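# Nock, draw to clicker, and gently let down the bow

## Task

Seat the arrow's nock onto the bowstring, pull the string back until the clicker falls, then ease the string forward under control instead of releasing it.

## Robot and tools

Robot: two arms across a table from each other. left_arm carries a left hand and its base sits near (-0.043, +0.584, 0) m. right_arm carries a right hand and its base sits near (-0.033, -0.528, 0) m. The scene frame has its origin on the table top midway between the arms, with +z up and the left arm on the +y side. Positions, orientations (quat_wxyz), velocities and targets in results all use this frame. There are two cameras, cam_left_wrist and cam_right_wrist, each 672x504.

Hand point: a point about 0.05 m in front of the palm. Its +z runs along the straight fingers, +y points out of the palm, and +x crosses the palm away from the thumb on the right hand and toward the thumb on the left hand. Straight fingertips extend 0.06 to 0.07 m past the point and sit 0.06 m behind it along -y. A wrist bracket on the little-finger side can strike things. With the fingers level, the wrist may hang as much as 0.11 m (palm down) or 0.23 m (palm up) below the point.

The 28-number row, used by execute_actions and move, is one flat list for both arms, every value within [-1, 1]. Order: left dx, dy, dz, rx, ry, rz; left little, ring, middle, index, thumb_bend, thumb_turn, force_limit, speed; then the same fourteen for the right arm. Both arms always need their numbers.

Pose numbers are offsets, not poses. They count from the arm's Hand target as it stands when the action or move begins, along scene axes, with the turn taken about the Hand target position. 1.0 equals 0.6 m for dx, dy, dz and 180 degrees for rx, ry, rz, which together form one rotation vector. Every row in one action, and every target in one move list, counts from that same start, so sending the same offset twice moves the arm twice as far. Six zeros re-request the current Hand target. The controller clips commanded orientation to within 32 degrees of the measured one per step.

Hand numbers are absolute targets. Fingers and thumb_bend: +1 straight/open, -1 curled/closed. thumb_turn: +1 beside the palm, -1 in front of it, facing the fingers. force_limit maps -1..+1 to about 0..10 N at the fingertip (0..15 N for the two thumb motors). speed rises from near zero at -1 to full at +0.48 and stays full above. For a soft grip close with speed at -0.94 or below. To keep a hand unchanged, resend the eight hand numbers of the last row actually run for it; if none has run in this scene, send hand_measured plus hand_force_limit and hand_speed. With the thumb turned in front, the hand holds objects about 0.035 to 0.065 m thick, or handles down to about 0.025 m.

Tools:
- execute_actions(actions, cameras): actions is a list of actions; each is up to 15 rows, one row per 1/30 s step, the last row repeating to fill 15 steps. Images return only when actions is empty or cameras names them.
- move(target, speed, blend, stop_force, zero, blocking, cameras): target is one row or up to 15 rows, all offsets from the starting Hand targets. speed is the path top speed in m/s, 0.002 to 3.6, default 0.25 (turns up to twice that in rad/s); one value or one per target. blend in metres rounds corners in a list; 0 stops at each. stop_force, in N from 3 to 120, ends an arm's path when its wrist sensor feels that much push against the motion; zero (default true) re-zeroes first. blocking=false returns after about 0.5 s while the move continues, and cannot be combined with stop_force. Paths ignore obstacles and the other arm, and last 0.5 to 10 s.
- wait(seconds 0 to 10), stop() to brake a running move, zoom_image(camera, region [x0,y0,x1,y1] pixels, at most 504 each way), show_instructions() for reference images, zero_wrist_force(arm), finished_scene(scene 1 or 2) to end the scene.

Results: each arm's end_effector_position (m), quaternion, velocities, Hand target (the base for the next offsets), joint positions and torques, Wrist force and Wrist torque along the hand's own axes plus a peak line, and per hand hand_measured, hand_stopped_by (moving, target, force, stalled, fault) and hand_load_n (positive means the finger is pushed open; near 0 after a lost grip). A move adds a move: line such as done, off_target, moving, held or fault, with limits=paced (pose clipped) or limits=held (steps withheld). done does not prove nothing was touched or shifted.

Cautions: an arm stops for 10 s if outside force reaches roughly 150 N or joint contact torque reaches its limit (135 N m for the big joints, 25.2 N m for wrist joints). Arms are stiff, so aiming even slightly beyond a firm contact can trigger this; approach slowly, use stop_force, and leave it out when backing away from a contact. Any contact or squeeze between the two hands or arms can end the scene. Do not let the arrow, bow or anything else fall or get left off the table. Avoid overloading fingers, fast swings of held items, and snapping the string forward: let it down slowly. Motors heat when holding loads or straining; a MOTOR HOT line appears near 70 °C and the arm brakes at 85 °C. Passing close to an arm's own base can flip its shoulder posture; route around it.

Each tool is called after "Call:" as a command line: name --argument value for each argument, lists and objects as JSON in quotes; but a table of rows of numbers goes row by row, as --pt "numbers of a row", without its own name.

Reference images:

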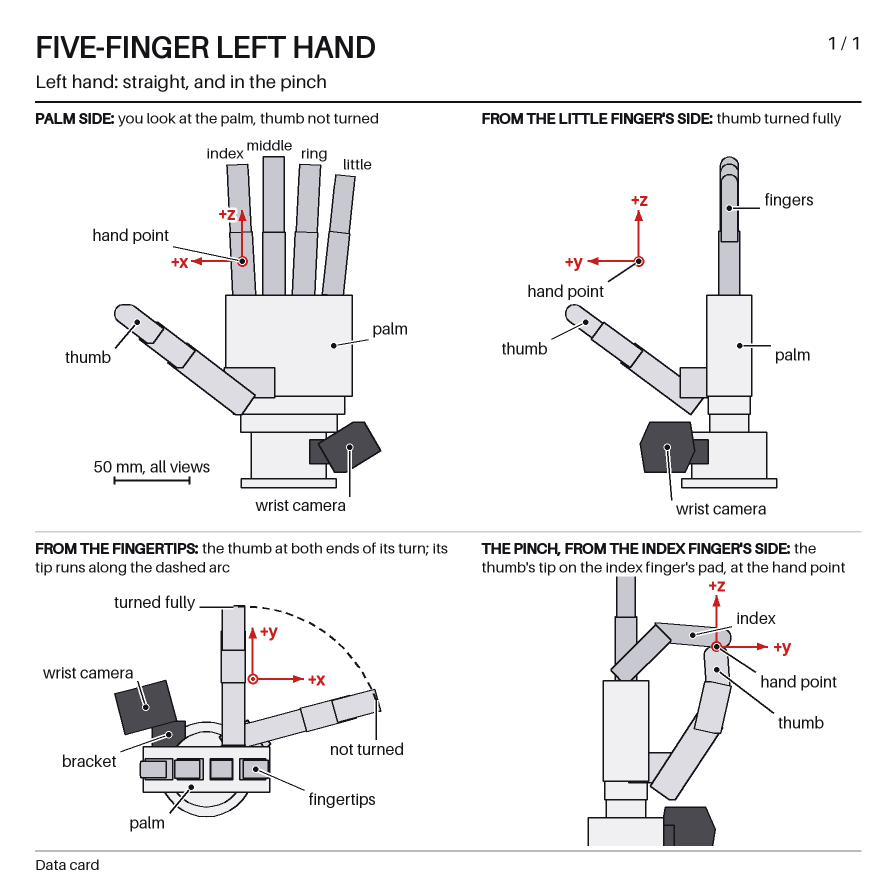

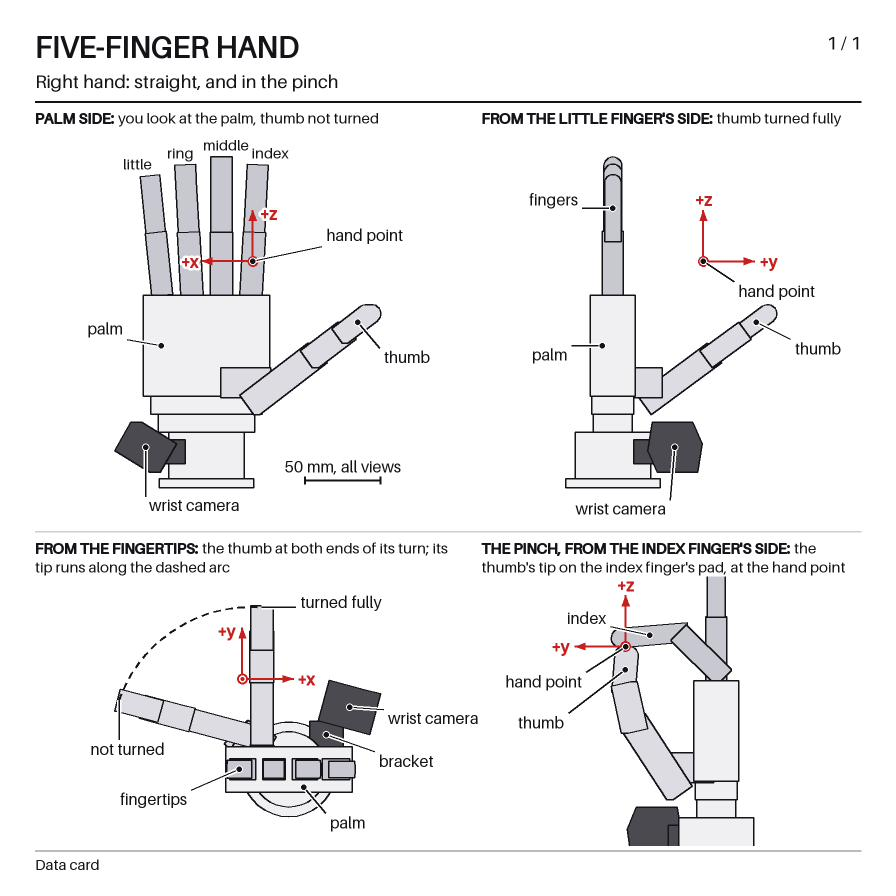

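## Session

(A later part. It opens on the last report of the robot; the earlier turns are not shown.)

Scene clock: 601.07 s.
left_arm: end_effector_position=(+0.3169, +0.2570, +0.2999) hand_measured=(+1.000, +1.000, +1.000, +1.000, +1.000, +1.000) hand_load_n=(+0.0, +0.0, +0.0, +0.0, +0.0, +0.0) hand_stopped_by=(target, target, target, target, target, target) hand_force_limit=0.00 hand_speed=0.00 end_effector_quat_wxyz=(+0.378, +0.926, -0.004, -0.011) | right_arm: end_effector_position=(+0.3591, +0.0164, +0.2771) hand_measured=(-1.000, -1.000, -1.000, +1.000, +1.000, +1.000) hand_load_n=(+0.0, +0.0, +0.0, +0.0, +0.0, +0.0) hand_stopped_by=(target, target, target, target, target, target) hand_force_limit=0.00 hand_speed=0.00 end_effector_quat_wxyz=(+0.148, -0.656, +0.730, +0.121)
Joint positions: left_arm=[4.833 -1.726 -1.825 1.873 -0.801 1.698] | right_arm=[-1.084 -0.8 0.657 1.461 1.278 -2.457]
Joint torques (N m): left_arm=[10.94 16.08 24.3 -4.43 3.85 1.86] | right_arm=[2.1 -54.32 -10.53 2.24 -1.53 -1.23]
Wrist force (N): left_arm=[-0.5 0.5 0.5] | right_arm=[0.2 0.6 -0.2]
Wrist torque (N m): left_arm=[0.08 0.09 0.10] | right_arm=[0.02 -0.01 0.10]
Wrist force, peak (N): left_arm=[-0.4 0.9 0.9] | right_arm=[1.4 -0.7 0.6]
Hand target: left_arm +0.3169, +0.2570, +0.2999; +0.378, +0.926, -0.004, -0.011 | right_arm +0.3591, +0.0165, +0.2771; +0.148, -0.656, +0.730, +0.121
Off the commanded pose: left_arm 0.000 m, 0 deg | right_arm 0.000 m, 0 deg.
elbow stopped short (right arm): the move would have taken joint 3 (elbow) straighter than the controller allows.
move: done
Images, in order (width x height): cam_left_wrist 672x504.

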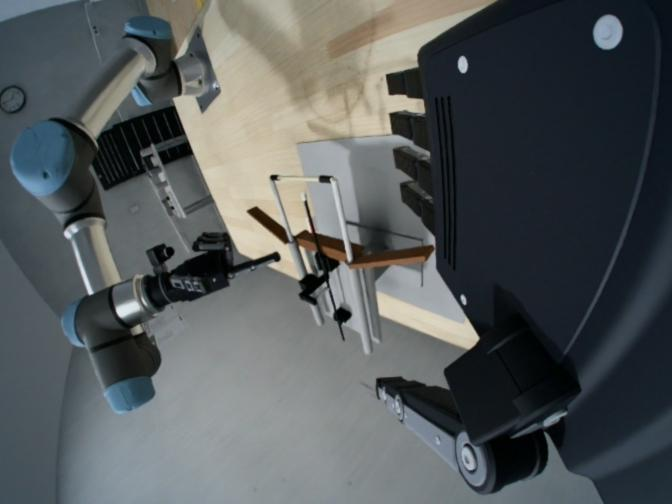

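Call:
move --pt "0 0 0 0 0 0 1 1 1 1 1 1 0 0 -0.0522 0.0387 -0.0405 0 0 0 -1 -1 -1 1 1 1 0 0" --pt "0 0 0 0 0 0 1 1 1 1 1 1 0 0 -0.0522 0.0387 -0.0738 0 0 0 -1 -1 -1 1 1 1 0 0" --speed '[0.05,0.02]' --stop_force 3 --cameras '["cam_left_wrist"]'

Call:
zoom_image --camera "cam_left_wrist" --region '[270, 180, 360, 270]'

Scene clock: 633.47 s.
left_arm: end_effector_position=(+0.3169, +0.2570, +0.2999) hand_measured=(+1.000, +1.000, +1.000, +1.000, +1.000, +1.000) hand_load_n=(+0.0, +0.0, +0.0, +0.0, +0.0, +0.0) hand_stopped_by=(target, target, target, target, target, target) hand_force_limit=0.00 hand_speed=0.00 end_effector_quat_wxyz=(+0.378, +0.926, -0.004, -0.011) | right_arm: end_effector_position=(+0.3278, +0.0397, +0.2328) hand_measured=(-1.000, -1.000, -1.000, +1.000, +1.000, +1.000) hand_load_n=(+0.0, +0.0, +0.0, +0.0, +0.0, +0.0) hand_stopped_by=(target, target, target, target, target, target) hand_force_limit=0.00 hand_speed=0.00 end_effector_quat_wxyz=(+0.148, -0.656, +0.730, +0.121)
Joint positions: left_arm=[4.833 -1.726 -1.825 1.873 -0.801 1.698] | right_arm=[-1.022 -0.832 0.822 1.311 1.294 -2.394]
Joint torques (N m): left_arm=[11.53 16.08 24.78 -4.6 4.06 1.67] | right_arm=[-5.84 -53.86 -28.18 4.6 -1.34 -0.82]
Wrist force (N): left_arm=[-0.4 0.5 0.7] | right_arm=[0.8 0.1 -0.2]
Wrist torque (N m): left_arm=[0.07 0.08 0.11] | right_arm=[0.06 -0.08 -0.02]
Wrist force, peak (N): left_arm=[-0.2 0.7 1.2] | right_arm=[0.9 0.4 -0.4]
Hand target: left_arm +0.3169, +0.2570, +0.2999; +0.378, +0.926, -0.004, -0.011 | right_arm +0.3278, +0.0397, +0.2328; +0.148, -0.656, +0.730, +0.121
Off the commanded pose: left_arm 0.000 m, 0 deg | right_arm 0.000 m, 0 deg.
move: done
Images, in order (width x height): cam_left_wrist 672x504.

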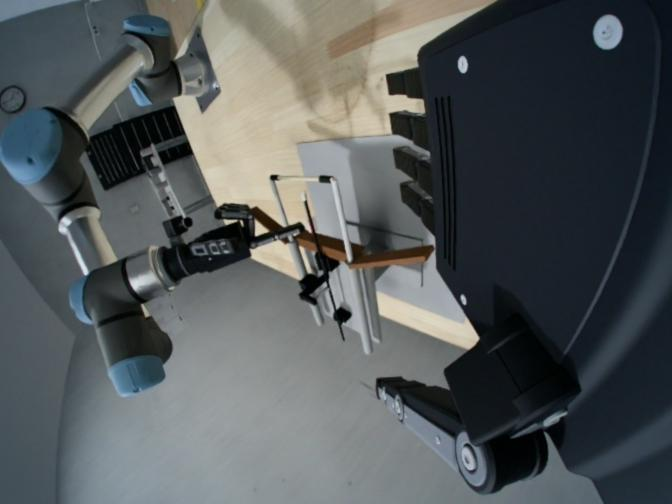

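Scaled by 5.600 from the camera's 672x504 image, which has a finer 960x720 frame.

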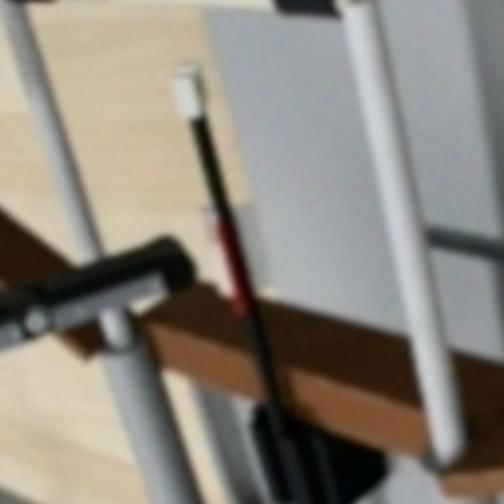

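Call:
move --target '[0,0,0,0,0,0,1,1,1,1,1,1,0,0, 0,0,-0.0157,0,0,0,-1,-1,-1,1,1,1,0,0]' --speed 0.006 --stop_force 3 --cameras '["cam_left_wrist"]'

Call:
zoom_image --camera "cam_left_wrist" --region '[285, 195, 345, 255]'

Scene clock: 652.87 s.
left_arm: end_effector_position=(+0.3169, +0.2570, +0.2999) hand_measured=(+1.000, +1.000, +1.000, +1.000, +1.000, +1.000) hand_load_n=(+0.0, +0.0, +0.0, +0.0, +0.0, +0.0) hand_stopped_by=(target, target, target, target, target, target) hand_force_limit=0.00 hand_speed=0.00 end_effector_quat_wxyz=(+0.378, +0.926, -0.004, -0.011) | right_arm: end_effector_position=(+0.3278, +0.0397, +0.2234) hand_measured=(-1.000, -1.000, -1.000, +1.000, +1.000, +1.000) hand_load_n=(+0.0, +0.0, +0.0, +0.0, +0.0, +0.0) hand_stopped_by=(target, target, target, target, target, target) hand_force_limit=0.00 hand_speed=0.00 end_effector_quat_wxyz=(+0.148, -0.656, +0.730, +0.121)
Joint positions: left_arm=[4.833 -1.726 -1.825 1.873 -0.801 1.698] | right_arm=[-1.022 -0.832 0.846 1.287 1.294 -2.394]
Joint torques (N m): left_arm=[11.12 16.88 23.81 -4.52 3.98 1.62] | right_arm=[-3.38 -43.88 -28.96 4.18 -0.97 -0.17]
Wrist force (N): left_arm=[-0.6 0.6 0.6] | right_arm=[0.7 0.4 -0.2]
Wrist torque (N m): left_arm=[0.09 0.10 0.09] | right_arm=[0.09 -0.05 -0.03]
Wrist force, peak (N): left_arm=[-0.6 1.0 0.8] | right_arm=[1.1 0.1 -0.3]
Hand target: left_arm +0.3169, +0.2570, +0.2999; +0.378, +0.926, -0.004, -0.011 | right_arm +0.3278, +0.0397, +0.2234; +0.148, -0.656, +0.730, +0.121
Off the commanded pose: left_arm 0.000 m, 0 deg | right_arm 0.000 m, 0 deg.
move: done
Images, in order (width x height): cam_left_wrist 672x504.

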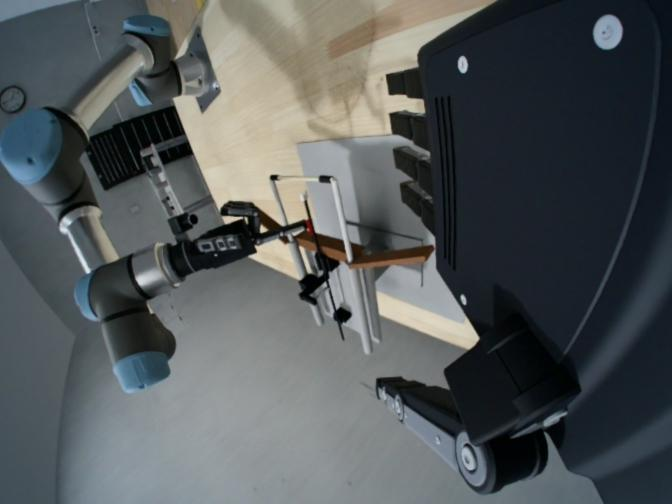

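Scaled by 8.400 from the camera's 672x504 image, which has a finer 960x720 frame.

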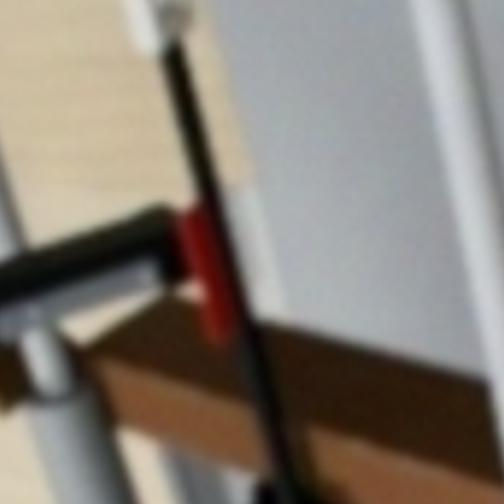

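Call:
move --target '[0,0,0,0,0,0,1,1,1,1,1,1,0,0, 0,-0.005,0.0333,0,0,0,-1,-1,-1,1,1,1,0,0]' --speed 0.03 --cameras '["cam_left_wrist"]'

Call:
zoom_image --camera "cam_left_wrist" --region '[290, 190, 335, 235]'

Scene clock: 664.20 s.
left_arm: end_effector_position=(+0.3169, +0.2570, +0.2999) hand_measured=(+1.000, +1.000, +1.000, +1.000, +1.000, +1.000) hand_load_n=(+0.0, +0.0, +0.0, +0.0, +0.0, +0.0) hand_stopped_by=(target, target, target, target, target, target) hand_force_limit=0.00 hand_speed=0.00 end_effector_quat_wxyz=(+0.378, +0.926, -0.004, -0.011) | right_arm: end_effector_position=(+0.3278, +0.0366, +0.2435) hand_measured=(-1.000, -1.000, -1.000, +1.000, +1.000, +1.000) hand_load_n=(+0.0, +0.0, +0.0, +0.0, +0.0, +0.0) hand_stopped_by=(target, target, target, target, target, target) hand_force_limit=0.00 hand_speed=0.00 end_effector_quat_wxyz=(+0.148, -0.656, +0.730, +0.121) end_effector_velocity=(+0.001, +0.000, -0.001) end_effector_angular_velocity=(+0.001, -0.003, +0.000)
Joint positions: left_arm=[4.833 -1.726 -1.825 1.873 -0.801 1.698] | right_arm=[-1.026 -0.839 0.806 1.334 1.293 -2.398]
Joint velocities: left_arm=[within noise] | right_arm=[0 -0.001 0.003 -0.005 0 -0.001]
Joint torques (N m): left_arm=[11.35 16.54 23.98 -4.31 3.78 1.7] | right_arm=[-0.53 -43.55 -11.71 -0.72 -1.46 -1.17]
Wrist force (N): left_arm=[-0.3 0.6 1.0] | right_arm=[0.7 0.0 -0.2]
Wrist torque (N m): left_arm=[0.06 0.08 0.11] | right_arm=[0.08 -0.07 0.08]
Wrist force, peak (N): left_arm=[-0.3 0.8 1.1] | right_arm=[0.9 0.3 -0.4]
Hand target: left_arm +0.3169, +0.2570, +0.2999; +0.378, +0.926, -0.004, -0.011 | right_arm +0.3278, +0.0367, +0.2434; +0.148, -0.656, +0.730, +0.121
Off the commanded pose: left_arm 0.000 m, 0 deg | right_arm 0.000 m, 0 deg.
move: done
Images, in order (width x height): cam_left_wrist 672x504.

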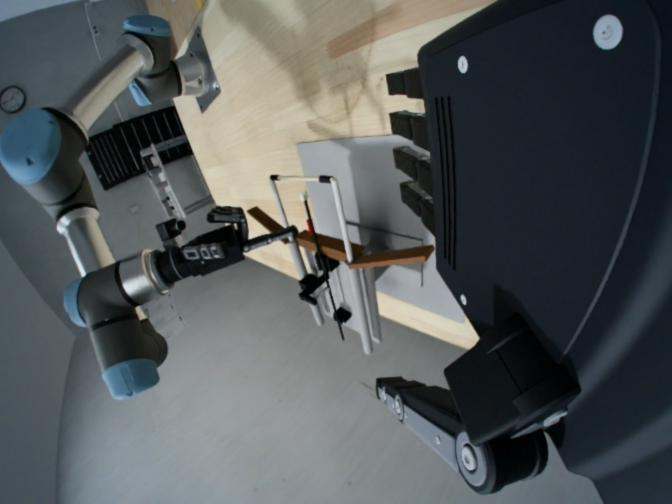

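Scaled by 11.200 from the camera's 672x504 image, which has a finer 960x720 frame.

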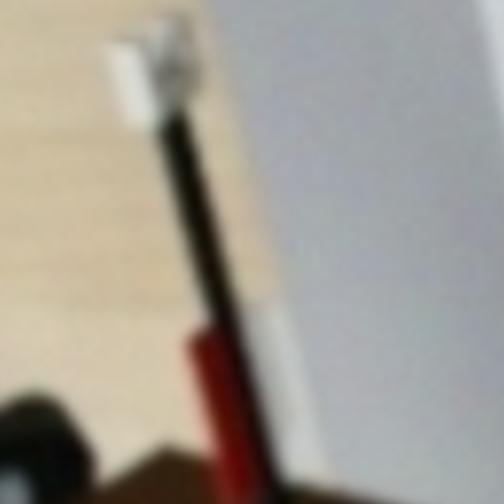

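Call:
move --pt "0 0 0 0 0 0 1 1 1 1 1 1 0 0 0 0.005 -0.02 0 0 0 -1 -1 -1 1 1 1 0 0" --pt "0 0 0 0 0 0 1 1 1 1 1 1 0 0 0 0.005 -0.0363 0 0 0 -1 -1 -1 1 1 1 0 0" --speed '[0.02,0.006]' --stop_force 3 --cameras '["cam_left_wrist"]'

Call:
zoom_image --camera "cam_left_wrist" --region '[290, 190, 335, 235]'

Scene clock: 677.70 s.
left_arm: end_effector_position=(+0.3169, +0.2570, +0.2999) hand_measured=(+1.000, +1.000, +1.000, +1.000, +1.000, +1.000) hand_load_n=(+0.0, +0.0, +0.0, +0.0, +0.0, +0.0) hand_stopped_by=(target, target, target, target, target, target) hand_force_limit=0.00 hand_speed=0.00 end_effector_quat_wxyz=(+0.378, +0.926, -0.004, -0.011) | right_arm: end_effector_position=(+0.3278, +0.0397, +0.2216) hand_measured=(-1.000, -1.000, -1.000, +1.000, +1.000, +1.000) hand_load_n=(+0.0, +0.0, +0.0, +0.0, +0.0, +0.0) hand_stopped_by=(target, target, target, target, target, target) hand_force_limit=0.00 hand_speed=0.00 end_effector_quat_wxyz=(+0.148, -0.656, +0.730, +0.121)
Joint positions: left_arm=[4.833 -1.726 -1.825 1.873 -0.801 1.698] | right_arm=[-1.022 -0.832 0.85 1.282 1.294 -2.394]
Joint torques (N m): left_arm=[11.47 16.56 23.82 -4.43 3.85 1.75] | right_arm=[-4.4 -40.09 -28.94 4.28 -0.94 -1.24]
Wrist force (N): left_arm=[-0.3 0.6 0.9] | right_arm=[0.7 0.3 -0.3]
Wrist torque (N m): left_arm=[0.07 0.06 0.11] | right_arm=[0.08 -0.06 -0.13]
Wrist force, peak (N): left_arm=[-0.5 0.6 1.2] | right_arm=[1.1 0.0 -0.3]
Hand target: left_arm +0.3169, +0.2570, +0.2999; +0.378, +0.926, -0.004, -0.011 | right_arm +0.3278, +0.0397, +0.2216; +0.148, -0.656, +0.730, +0.121
Off the commanded pose: left_arm 0.000 m, 0 deg | right_arm 0.000 m, 0 deg.
move: done
Images, in order (width x height): cam_left_wrist 672x504.

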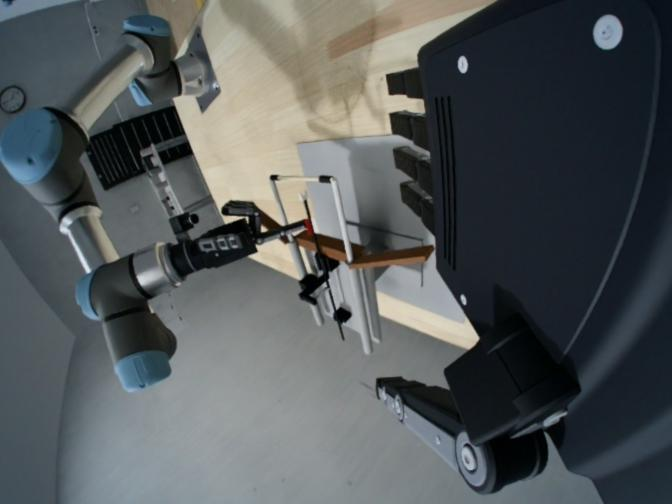

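Scaled by 11.200 from the camera's 672x504 image, which has a finer 960x720 frame.

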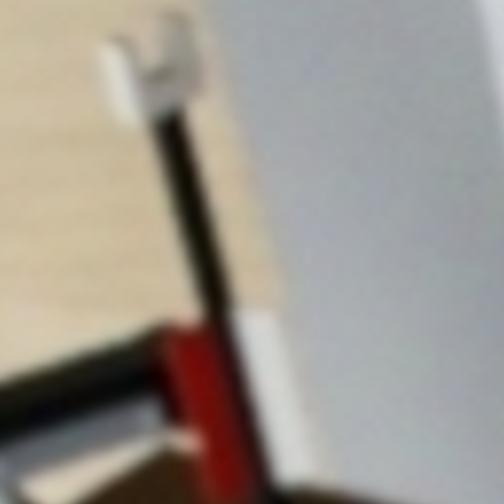

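Call:
move --pt "0 0 0 0 0 0 1 1 1 1 1 1 0 0 0 0 0.0667 0 0 0 -1 -1 -1 1 1 1 0 0" --pt "0 0 0 0 0 0 1 1 1 1 1 1 0 0 0.0438 0.0028 0.0762 0 0 0 -1 -1 1 1 1 1 0 0" --speed 0.05 --cameras '["cam_left_wrist"]'

Call:
zoom_image --camera "cam_left_wrist" --region '[285, 185, 345, 245]'

Scene clock: 715.73 s.
left_arm: end_effector_position=(+0.3169, +0.2570, +0.2999) hand_measured=(+1.000, +1.000, +1.000, +1.000, +1.000, +1.000) hand_load_n=(+0.0, +0.0, +0.0, +0.0, +0.0, +0.0) hand_stopped_by=(target, target, target, target, target, target) hand_force_limit=0.00 hand_speed=0.00 end_effector_quat_wxyz=(+0.378, +0.926, -0.004, -0.011) | right_arm: end_effector_position=(+0.3540, +0.0414, +0.2673) hand_measured=(-1.000, -1.000, +1.000, +1.000, +1.000, +1.000) hand_load_n=(+0.0, +0.0, +0.0, +0.0, +0.0, +0.0) hand_stopped_by=(target, target, target, target, target, target) hand_force_limit=0.00 hand_speed=0.00 end_effector_quat_wxyz=(+0.148, -0.656, +0.730, +0.121)
Joint positions: left_arm=[4.833 -1.726 -1.825 1.873 -0.801 1.698] | right_arm=[-1.044 -0.75 0.589 1.467 1.288 -2.416]
Joint torques (N m): left_arm=[10.82 16.73 23.21 -4.53 3.91 1.66] | right_arm=[6.79 -58.95 -28.78 0 1.09 1.38]
Wrist force (N): left_arm=[-0.6 0.6 0.7] | right_arm=[1.0 0.1 0.1]
Wrist torque (N m): left_arm=[0.08 0.11 0.10] | right_arm=[-0.01 -0.18 0.10]
Wrist force, peak (N): left_arm=[-0.6 0.8 1.0] | right_arm=[1.1 0.0 0.0]
Hand target: left_arm +0.3169, +0.2570, +0.2999; +0.378, +0.926, -0.004, -0.011 | right_arm +0.3540, +0.0414, +0.2673; +0.148, -0.656, +0.730, +0.121
Off the commanded pose: left_arm 0.000 m, 0 deg | right_arm 0.000 m, 0 deg.
move: done
Images, in order (width x height): cam_left_wrist 672x504.

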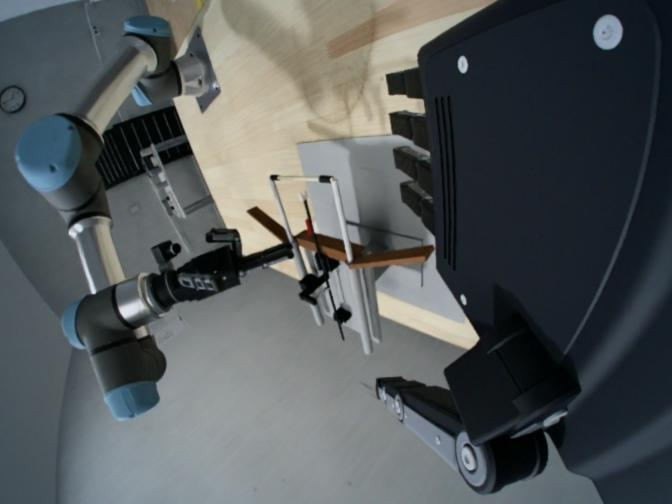

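Scaled by 8.400 from the camera's 672x504 image, which has a finer 960x720 frame.

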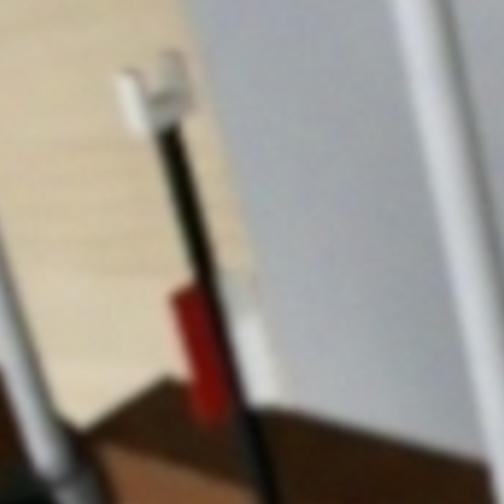

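Call:
move --target '[0,0,0,0,0,0,1,1,1,1,1,1,0,0, 0.0037,0.0353,-0.088,0,0,0,-1,-1,1,1,1,1,0,0]' --speed 0.015 --stop_force 3 --cameras '["cam_left_wrist"]'

Call:
zoom_image --camera "cam_left_wrist" --region '[285, 195, 345, 255]'

Scene clock: 726.53 s.
left_arm: end_effector_position=(+0.3169, +0.2570, +0.2999) hand_measured=(+1.000, +1.000, +1.000, +1.000, +1.000, +1.000) hand_load_n=(+0.0, +0.0, +0.0, +0.0, +0.0, +0.0) hand_stopped_by=(target, target, target, target, target, target) hand_force_limit=0.00 hand_speed=0.00 end_effector_quat_wxyz=(+0.378, +0.926, -0.004, -0.011) | right_arm: end_effector_position=(+0.3563, +0.0625, +0.2145) hand_measured=(-1.000, -1.000, +1.000, +1.000, +1.000, +1.000) hand_load_n=(+0.0, +0.0, +0.0, +0.0, +0.0, +0.0) hand_stopped_by=(target, target, target, target, target, target) hand_force_limit=0.00 hand_speed=0.00 end_effector_quat_wxyz=(+0.148, -0.656, +0.730, +0.121)
Joint positions: left_arm=[4.833 -1.726 -1.825 1.873 -0.801 1.698] | right_arm=[-1.018 -0.704 0.641 1.363 1.295 -2.39]
Joint torques (N m): left_arm=[10.21 17.26 23.03 -4.52 3.83 1.52] | right_arm=[-3.54 -60.33 -28.5 4.57 -0.46 -1.42]
Wrist force (N): left_arm=[0.0 0.7 0.4] | right_arm=[0.5 0.2 -0.2]
Wrist torque (N m): left_arm=[0.12 0.01 0.12] | right_arm=[0.06 -0.07 -0.14]
Wrist force, peak (N): left_arm=[-0.7 0.7 1.3] | right_arm=[1.1 0.4 0.0]
Hand target: left_arm +0.3169, +0.2570, +0.2999; +0.378, +0.926, -0.004, -0.011 | right_arm +0.3563, +0.0625, +0.2145; +0.148, -0.656, +0.730, +0.121
Off the commanded pose: left_arm 0.000 m, 0 deg | right_arm 0.000 m, 0 deg.
move: done
Images, in order (width x height): cam_left_wrist 672x504.

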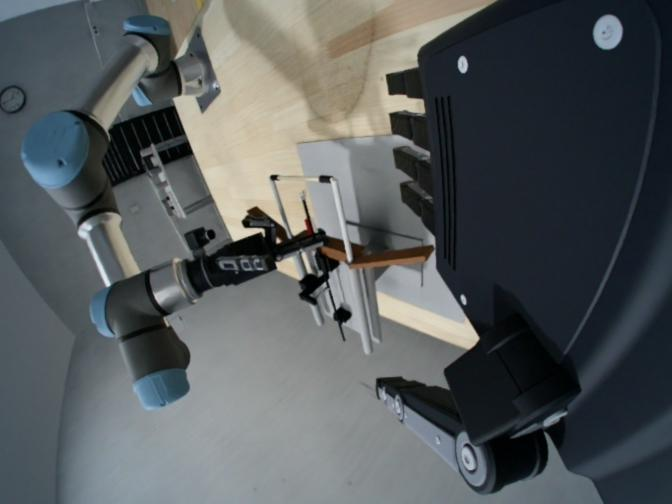

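Scaled by 8.400 from the camera's 672x504 image, which has a finer 960x720 frame.

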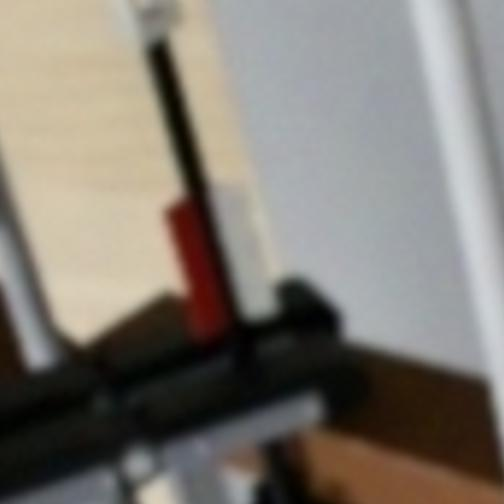

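Call:
move --pt "-0.2317 -0.0947 0 0 0 0 1 1 1 1 1 1 0 0 0 0 0 0 0 0 -1 -1 1 1 1 1 0 0" --pt "-0.1898 -0.3065 -0.1763 0.2343 -0.2578 0.1068 1 1 1 1 1 1 0 0 0 0 0 0 0 0 -1 -1 1 1 1 1 0 0" --speed 0.25 --blend '[0.02,0]' --cameras '["cam_left_wrist"]'

Call:
zoom_image --camera "cam_left_wrist" --region '[320, 230, 365, 275]'

Scene clock: 735.50 s.
left_arm: end_effector_position=(+0.2029, +0.0730, +0.1941) hand_measured=(+1.000, +1.000, +1.000, +1.000, +1.000, +1.000) hand_load_n=(+0.0, +0.0, +0.0, +0.0, +0.0, +0.0) hand_stopped_by=(target, target, target, target, target, target) hand_force_limit=0.00 hand_speed=0.00 end_effector_quat_wxyz=(-0.004, +0.915, +0.003, +0.404) | right_arm: end_effector_position=(+0.3563, +0.0625, +0.2145) hand_measured=(-1.000, -1.000, +1.000, +1.000, +1.000, +1.000) hand_load_n=(+0.0, +0.0, +0.0, +0.0, +0.0, +0.0) hand_stopped_by=(target, target, target, target, target, target) hand_force_limit=0.00 hand_speed=0.00 end_effector_quat_wxyz=(+0.148, -0.656, +0.730, +0.121)
Joint positions: left_arm=[3.572 -1.996 -1.601 2.405 -2.33 0.532] | right_arm=[-1.018 -0.704 0.641 1.363 1.295 -2.39]
Joint torques (N m): left_arm=[4.09 26.32 19.85 -0.48 -3.65 0.69] | right_arm=[-4.62 -60.71 -28.59 4.34 -0.96 -1.51]
Wrist force (N): left_arm=[-0.3 0.1 -0.4] | right_arm=[0.5 0.1 0.0]
Wrist torque (N m): left_arm=[0.10 -0.02 -0.20] | right_arm=[0.05 -0.07 -0.14]
Wrist force, peak (N): left_arm=[-1.6 0.9 0.8] | right_arm=[0.8 0.1 -0.2]
Hand target: left_arm +0.2030, +0.0731, +0.1941; -0.004, +0.915, +0.003, +0.404 | right_arm +0.3563, +0.0625, +0.2145; +0.148, -0.656, +0.730, +0.121
Off the commanded pose: left_arm 0.000 m, 0 deg | right_arm 0.000 m, 0 deg.
move: done
Images, in order (width x height): cam_left_wrist 672x504.

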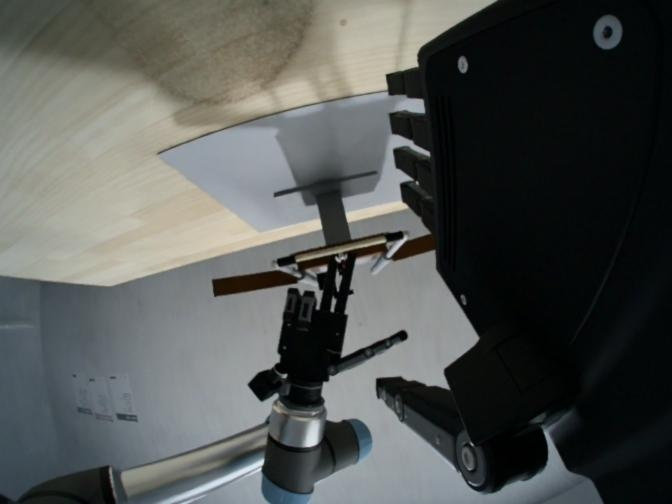

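Scaled by 11.200 from the camera's 672x504 image, which has a finer 960x720 frame.

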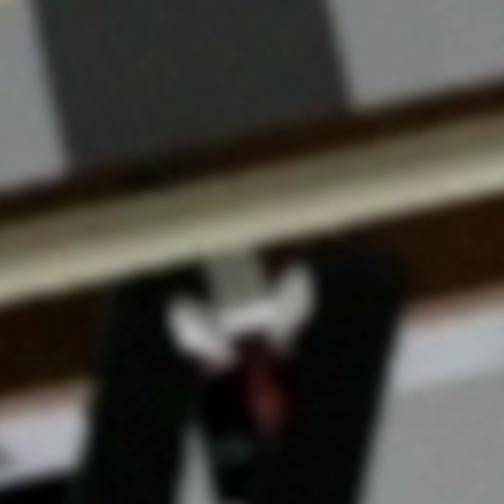

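Call:
move --target '[0,0,0,0,0,0,1,1,1,1,1,1,0,0, -0.0166,0.0013,0,0,0,0,-1,-1,1,1,1,1,0,0]' --speed 0.01 --stop_force 3 --cameras '["cam_left_wrist"]'

Call:
zoom_image --camera "cam_left_wrist" --region '[325, 230, 365, 270]'

Scene clock: 741.23 s.
left_arm: end_effector_position=(+0.2030, +0.0731, +0.1941) hand_measured=(+1.000, +1.000, +1.000, +1.000, +1.000, +1.000) hand_load_n=(+0.0, +0.0, +0.0, +0.0, +0.0, +0.0) hand_stopped_by=(target, target, target, target, target, target) hand_force_limit=0.00 hand_speed=0.00 end_effector_quat_wxyz=(-0.004, +0.915, +0.003, +0.404) | right_arm: end_effector_position=(+0.3463, +0.0633, +0.2145) hand_measured=(-1.000, -1.000, +1.000, +1.000, +1.000, +1.000) hand_load_n=(+0.0, +0.0, +0.0, +0.0, +0.0, +0.0) hand_stopped_by=(target, target, target, target, target, target) hand_force_limit=0.00 hand_speed=0.00 end_effector_quat_wxyz=(+0.148, -0.656, +0.730, +0.121)
Joint positions: left_arm=[3.572 -1.996 -1.6 2.405 -2.33 0.532] | right_arm=[-1.007 -0.729 0.684 1.341 1.298 -2.379]
Joint torques (N m): left_arm=[7.08 32.78 17.66 -0.47 -2.73 1.42] | right_arm=[-4.74 -42.81 -28.53 4.59 -0.88 -1.45]
Wrist force (N): left_arm=[-0.2 0.0 -0.3] | right_arm=[0.2 -0.2 -0.2]
Wrist torque (N m): left_arm=[0.09 -0.03 -0.18] | right_arm=[0.02 0.03 -0.19]
Wrist force, peak (N): left_arm=[-0.3 -0.3 -0.7] | right_arm=[0.7 0.0 -0.3]
Hand target: left_arm +0.2030, +0.0731, +0.1941; -0.004, +0.915, +0.003, +0.404 | right_arm +0.3463, +0.0633, +0.2145; +0.148, -0.656, +0.730, +0.121
Off the commanded pose: left_arm 0.000 m, 0 deg | right_arm 0.000 m, 0 deg.
move: done
Images, in order (width x height): cam_left_wrist 672x504.

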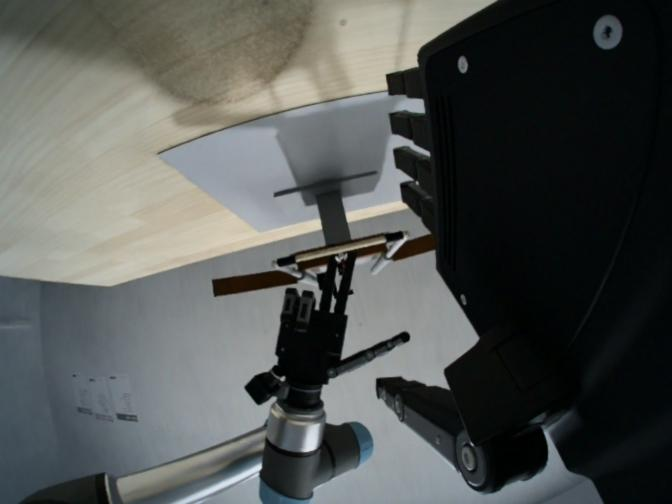

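Scaled by 12.600 from the camera's 672x504 image, which has a finer 960x720 frame.

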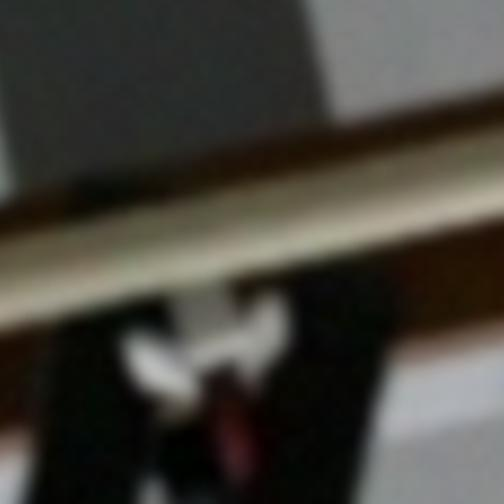

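Call:
move --target '[0,0,0,0,0,0,1,1,1,1,1,1,0,0, -0.01,0.0008,0,0,0,0,-1,-1,1,1,1,1,0,0]' --speed 0.008 --stop_force 3 --cameras '["cam_left_wrist"]'

Call:
zoom_image --camera "cam_left_wrist" --region '[325, 235, 355, 265]'

Scene clock: 751.03 s.
left_arm: end_effector_position=(+0.2030, +0.0731, +0.1941) hand_measured=(+1.000, +1.000, +1.000, +1.000, +1.000, +1.000) hand_load_n=(+0.0, +0.0, +0.0, +0.0, +0.0, -0.5) hand_stopped_by=(target, target, target, target, target, target) hand_force_limit=0.00 hand_speed=0.00 end_effector_quat_wxyz=(-0.004, +0.915, +0.003, +0.404) | right_arm: end_effector_position=(+0.3403, +0.0638, +0.2145) hand_measured=(-1.000, -1.000, +1.000, +1.000, +1.000, +1.000) hand_load_n=(+0.0, +0.0, +0.0, +0.0, +0.0, +0.0) hand_stopped_by=(target, target, target, target, target, target) hand_force_limit=0.00 hand_speed=0.00 end_effector_quat_wxyz=(+0.148, -0.656, +0.730, +0.121)
Joint positions: left_arm=[3.572 -1.996 -1.6 2.405 -2.33 0.532] | right_arm=[-1.001 -0.743 0.709 1.328 1.3 -2.373]
Joint torques (N m): left_arm=[11.29 36.92 16.44 0.13 -0.15 1.47] | right_arm=[-4.08 -42.5 -29.07 4.49 -0.69 -1.61]
Wrist force (N): left_arm=[-0.3 -0.1 -0.3] | right_arm=[0.2 0.0 -0.5]
Wrist torque (N m): left_arm=[0.07 -0.01 -0.19] | right_arm=[0.06 0.05 -0.17]
Wrist force, peak (N): left_arm=[-0.7 -0.3 -0.5] | right_arm=[0.2 -0.5 -0.6]
Hand target: left_arm +0.2030, +0.0731, +0.1941; -0.004, +0.915, +0.003, +0.404 | right_arm +0.3403, +0.0638, +0.2145; +0.148, -0.656, +0.730, +0.121
Off the commanded pose: left_arm 0.000 m, 0 deg | right_arm 0.000 m, 0 deg.
move: done
Images, in order (width x height): cam_left_wrist 672x504.

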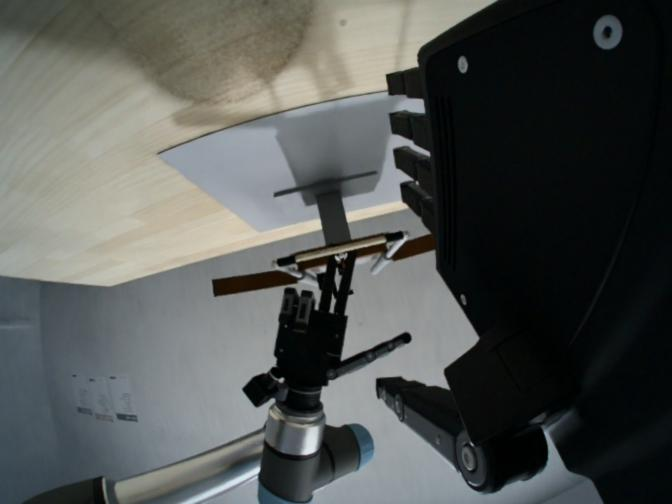

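Scaled by 16.800 from the camera's 672x504 image, which has a finer 960x720 frame.

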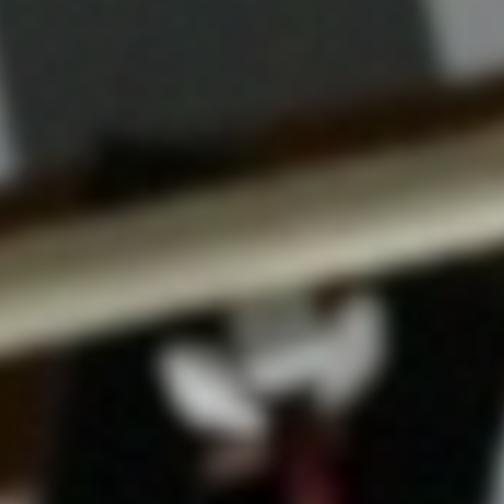

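Call:
move --target '[0,0,0,0,0,0,1,1,1,1,1,1,0,0, -0.01,0.0008,0,0,0,0,-1,-1,1,1,1,1,0,0]' --speed 0.008 --stop_force 3 --cameras '["cam_left_wrist"]'

Call:
zoom_image --camera "cam_left_wrist" --region '[325, 235, 355, 265]'

Scene clock: 760.03 s.
left_arm: end_effector_position=(+0.2030, +0.0731, +0.1941) hand_measured=(+1.000, +1.000, +1.000, +1.000, +1.000, +1.000) hand_load_n=(+0.0, +0.0, +0.0, +0.0, +0.0, +0.0) hand_stopped_by=(target, target, target, target, target, target) hand_force_limit=0.00 hand_speed=0.00 end_effector_quat_wxyz=(-0.004, +0.915, +0.003, +0.404) | right_arm: end_effector_position=(+0.3343, +0.0643, +0.2145) hand_measured=(-1.000, -1.000, +1.000, +1.000, +1.000, +1.000) hand_load_n=(+0.0, +0.0, +0.0, +0.0, +0.0, +0.0) hand_stopped_by=(target, target, target, target, target, target) hand_force_limit=0.00 hand_speed=0.00 end_effector_quat_wxyz=(+0.148, -0.656, +0.730, +0.121)
Joint positions: left_arm=[3.572 -1.996 -1.6 2.405 -2.33 0.532] | right_arm=[-0.994 -0.756 0.733 1.316 1.302 -2.367]
Joint torques (N m): left_arm=[11.9 37.71 16.68 0.03 0.87 1.42] | right_arm=[-4.27 -42.89 -28.73 4.53 -0.71 -1.57]
Wrist force (N): left_arm=[0.0 0.0 0.0] | right_arm=[0.3 0.2 -0.6]
Wrist torque (N m): left_arm=[0.06 -0.04 -0.18] | right_arm=[0.09 0.06 -0.15]
Wrist force, peak (N): left_arm=[-0.6 -0.4 -0.6] | right_arm=[0.2 -0.6 -0.6]
Hand target: left_arm +0.2030, +0.0731, +0.1941; -0.004, +0.915, +0.003, +0.404 | right_arm +0.3343, +0.0643, +0.2145; +0.148, -0.656, +0.730, +0.121
Off the commanded pose: left_arm 0.000 m, 0 deg | right_arm 0.000 m, 0 deg.
move: done
Images, in order (width x height): cam_left_wrist 672x504.

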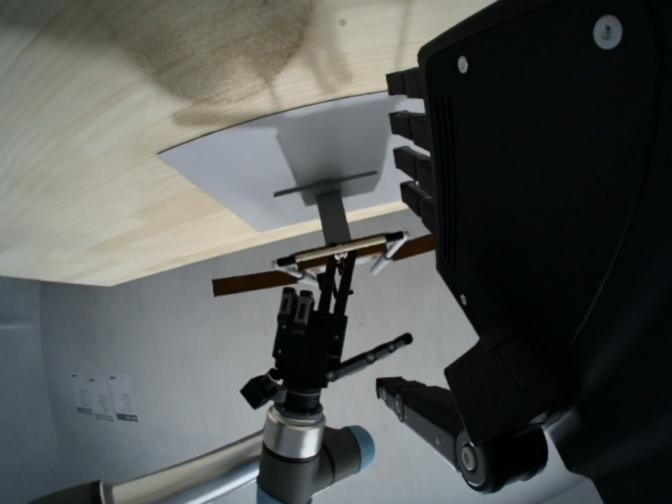

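Scaled by 16.800 from the camera's 672x504 image, which has a finer 960x720 frame.

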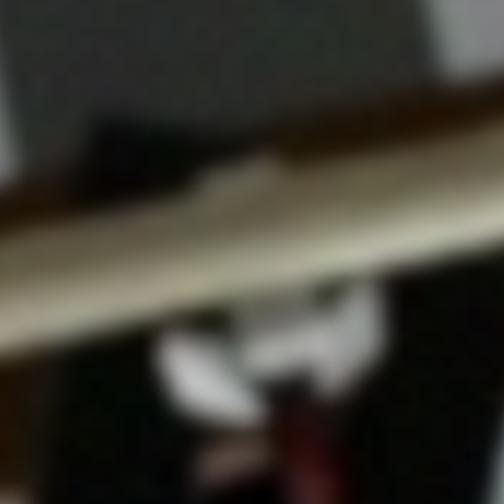

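Call:
move --target '[0,0,0,0,0,0,1,1,1,1,1,1,0,0, -0.01,0.0008,0,0,0,0,-1,-1,1,1,1,1,0,0]' --speed 0.008 --stop_force 3 --cameras '["cam_left_wrist"]'

Call:
zoom_image --camera "cam_left_wrist" --region '[325, 235, 355, 265]'

Scene clock: 768.00 s.
left_arm: end_effector_position=(+0.2030, +0.0731, +0.1941) hand_measured=(+1.000, +1.000, +1.000, +1.000, +1.000, +1.000) hand_load_n=(+0.0, +0.0, +0.0, +0.0, +0.0, +0.0) hand_stopped_by=(target, target, target, target, target, target) hand_force_limit=0.00 hand_speed=0.00 end_effector_quat_wxyz=(-0.004, +0.915, +0.003, +0.404) | right_arm: end_effector_position=(+0.3283, +0.0648, +0.2145) hand_measured=(-1.000, -1.000, +1.000, +1.000, +1.000, +1.000) hand_load_n=(+0.0, +0.0, +0.0, +0.0, +0.0, +0.0) hand_stopped_by=(target, target, target, target, target, target) hand_force_limit=0.00 hand_speed=0.00 end_effector_quat_wxyz=(+0.148, -0.656, +0.730, +0.121)
Joint positions: left_arm=[3.572 -1.996 -1.6 2.405 -2.33 0.532] | right_arm=[-0.988 -0.769 0.755 1.305 1.303 -2.36]
Joint torques (N m): left_arm=[12.07 37.83 16.54 0.01 0.95 1.43] | right_arm=[-3.95 -42.65 -29.06 4.61 -0.62 -1.47]
Wrist force (N): left_arm=[-0.3 0.1 -0.4] | right_arm=[0.5 0.4 -0.8]
Wrist torque (N m): left_arm=[0.09 -0.01 -0.20] | right_arm=[0.13 0.03 -0.11]
Wrist force, peak (N): left_arm=[-0.7 -0.1 -0.5] | right_arm=[0.6 0.0 -0.8]
Hand target: left_arm +0.2030, +0.0731, +0.1941; -0.004, +0.915, +0.003, +0.404 | right_arm +0.3283, +0.0648, +0.2145; +0.148, -0.656, +0.730, +0.121
Off the commanded pose: left_arm 0.000 m, 0 deg | right_arm 0.000 m, 0 deg.
move: done
Images, in order (width x height): cam_left_wrist 672x504.

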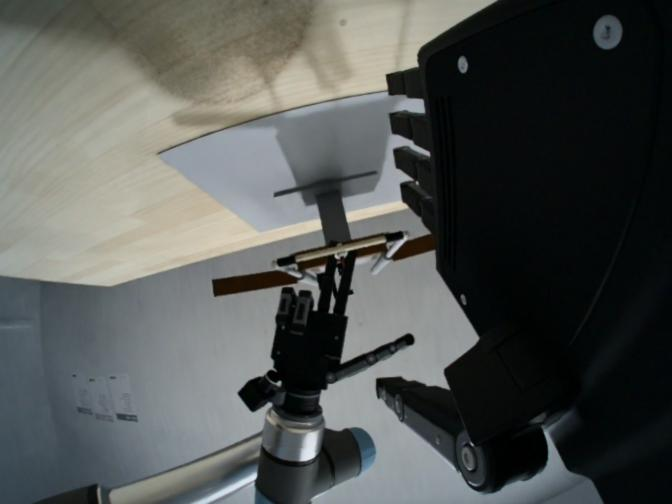

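Scaled by 16.800 from the camera's 672x504 image, which has a finer 960x720 frame.

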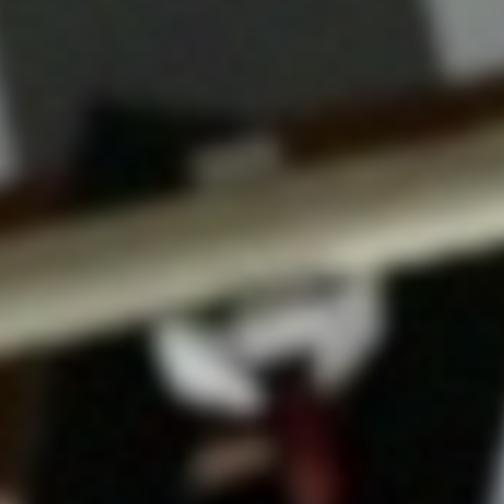

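Call:
move --target '[0,0,0,0,0,0,1,1,1,1,1,1,0,0, -0.01,0.0008,0,0,0,0,-1,-1,1,1,1,1,0,0]' --speed 0.006 --stop_force 4 --cameras '["cam_left_wrist"]'

Call:
zoom_image --camera "cam_left_wrist" --region '[325, 235, 355, 265]'

Scene clock: 774.17 s.
left_arm: end_effector_position=(+0.2030, +0.0731, +0.1941) hand_measured=(+1.000, +1.000, +1.000, +1.000, +1.000, +1.000) hand_load_n=(+0.0, +0.0, +0.0, +0.0, +0.0, +0.0) hand_stopped_by=(target, target, target, target, target, target) hand_force_limit=0.00 hand_speed=0.00 end_effector_quat_wxyz=(-0.004, +0.915, +0.003, +0.404) | right_arm: end_effector_position=(+0.3253, +0.0650, +0.2145) hand_measured=(-1.000, -1.000, +1.000, +1.000, +1.000, +1.000) hand_load_n=(+0.0, +0.0, +0.5, +0.0, +0.0, +0.0) hand_stopped_by=(target, target, target, target, target, target) hand_force_limit=0.00 hand_speed=0.00 end_effector_quat_wxyz=(+0.148, -0.656, +0.730, +0.121)
Joint positions: left_arm=[3.572 -1.996 -1.6 2.405 -2.33 0.532] | right_arm=[-0.985 -0.775 0.766 1.299 1.304 -2.357]
Joint torques (N m): left_arm=[12.71 36.77 16.99 0.06 1.02 1.25] | right_arm=[-4.27 -42.3 -28.53 5.35 -2.51 -2.29]
Wrist force (N): left_arm=[-0.2 -0.1 -0.4] | right_arm=[0.6 -4.0 -0.5]
Wrist torque (N m): left_arm=[0.07 -0.03 -0.18] | right_arm=[0.17 0.04 -0.16]
Wrist force, peak (N): left_arm=[-0.8 -0.2 -0.2] | right_arm=[0.3 -4.6 -0.6]
Hand target: left_arm +0.2030, +0.0731, +0.1941; -0.004, +0.915, +0.003, +0.404 | right_arm +0.3253, +0.0650, +0.2145; +0.148, -0.656, +0.730, +0.121 (not the last commanded pose)
Off the commanded pose: left_arm 0.000 m, 0 deg | right_arm 0.003 m, 0 deg.
move: contact (right_arm)
Images, in order (width x height): cam_left_wrist 672x504.

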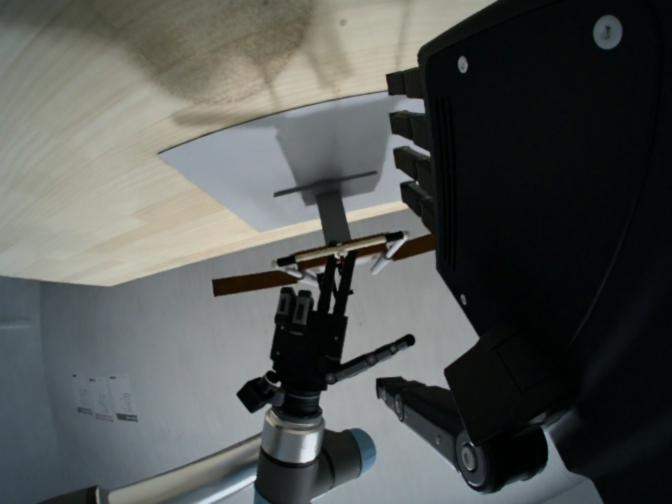

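Scaled by 16.800 from the camera's 672x504 image, which has a finer 960x720 frame.

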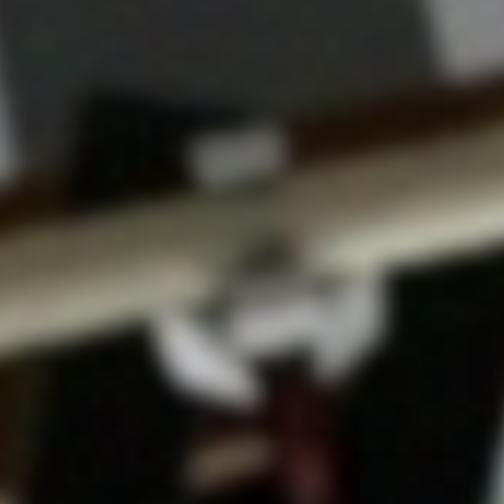

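Call:
move --pt "-0.0419 0.2118 0.1763 -0.2343 0.2578 -0.1068 1 1 1 1 1 1 0 0 -0.0166 0.0013 0 0 0 0 -1 -1 1 1 1 1 0 0" --pt "0.1898 0.3065 0.1763 -0.2343 0.2578 -0.1068 1 1 1 1 1 1 0 0 -0.0332 0.0026 0 0 0 0 -1 -1 1 1 1 1 0 0" --speed 0.25 --blend '[0.02,0]' --stop_force 8 --cameras '["cam_left_wrist"]'

Call:
zoom_image --camera "cam_left_wrist" --region '[265, 160, 345, 240]'

Scene clock: 788.70 s.
left_arm: end_effector_position=(+0.3169, +0.2570, +0.2999) hand_measured=(+1.000, +1.000, +1.000, +1.000, +1.000, +1.000) hand_load_n=(+0.0, +0.0, +0.0, +0.0, +0.0, +0.0) hand_stopped_by=(target, target, target, target, target, target) hand_force_limit=0.00 hand_speed=0.00 end_effector_quat_wxyz=(+0.378, +0.926, -0.004, -0.011) | right_arm: end_effector_position=(+0.3054, +0.0666, +0.2145) hand_measured=(-1.000, -1.000, +1.000, +1.000, +1.000, +1.000) hand_load_n=(+0.0, +0.0, +0.5, +0.5, +0.0, +0.0) hand_stopped_by=(target, target, target, target, target, target) hand_force_limit=0.00 hand_speed=0.00 end_effector_quat_wxyz=(+0.148, -0.656, +0.730, +0.121)
Joint positions: left_arm=[4.833 -1.726 -1.825 1.873 -0.801 1.698] | right_arm=[-0.962 -0.815 0.834 1.265 1.311 -2.334]
Joint torques (N m): left_arm=[11.89 15.08 25.58 -4.52 4.14 1.67] | right_arm=[-2.76 -41.13 -27.31 5.72 -2.5 -1.99]
Wrist force (N): left_arm=[-0.4 0.6 0.6] | right_arm=[0.7 -6.2 -0.5]
Wrist torque (N m): left_arm=[0.09 0.07 0.10] | right_arm=[0.13 0.04 -0.21]
Wrist force, peak (N): left_arm=[-1.5 0.5 1.1] | right_arm=[0.7 -6.6 -0.4]
Hand target: left_arm +0.3169, +0.2570, +0.2999; +0.378, +0.926, -0.004, -0.011 | right_arm +0.3054, +0.0666, +0.2145; +0.148, -0.656, +0.730, +0.121
Off the commanded pose: left_arm 0.000 m, 0 deg | right_arm 0.000 m, 0 deg.
move: done
Images, in order (width x height): cam_left_wrist 672x504.

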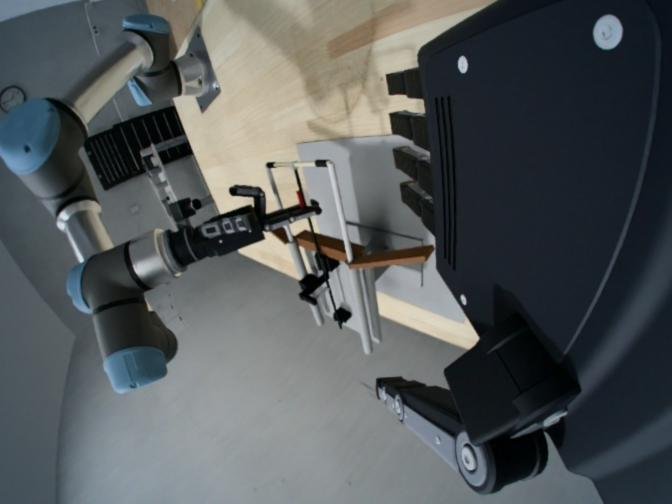

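Scaled by 6.300 from the camera's 672x504 image, which has a finer 960x720 frame.

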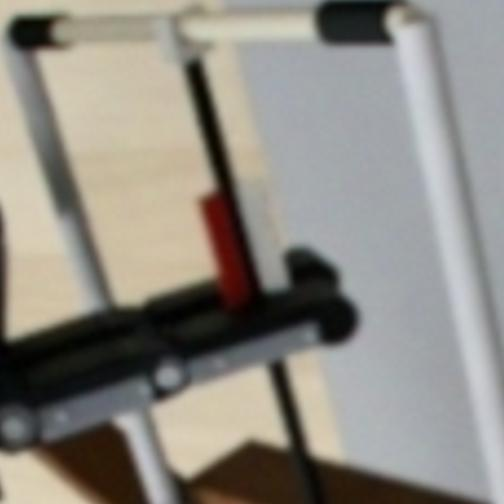

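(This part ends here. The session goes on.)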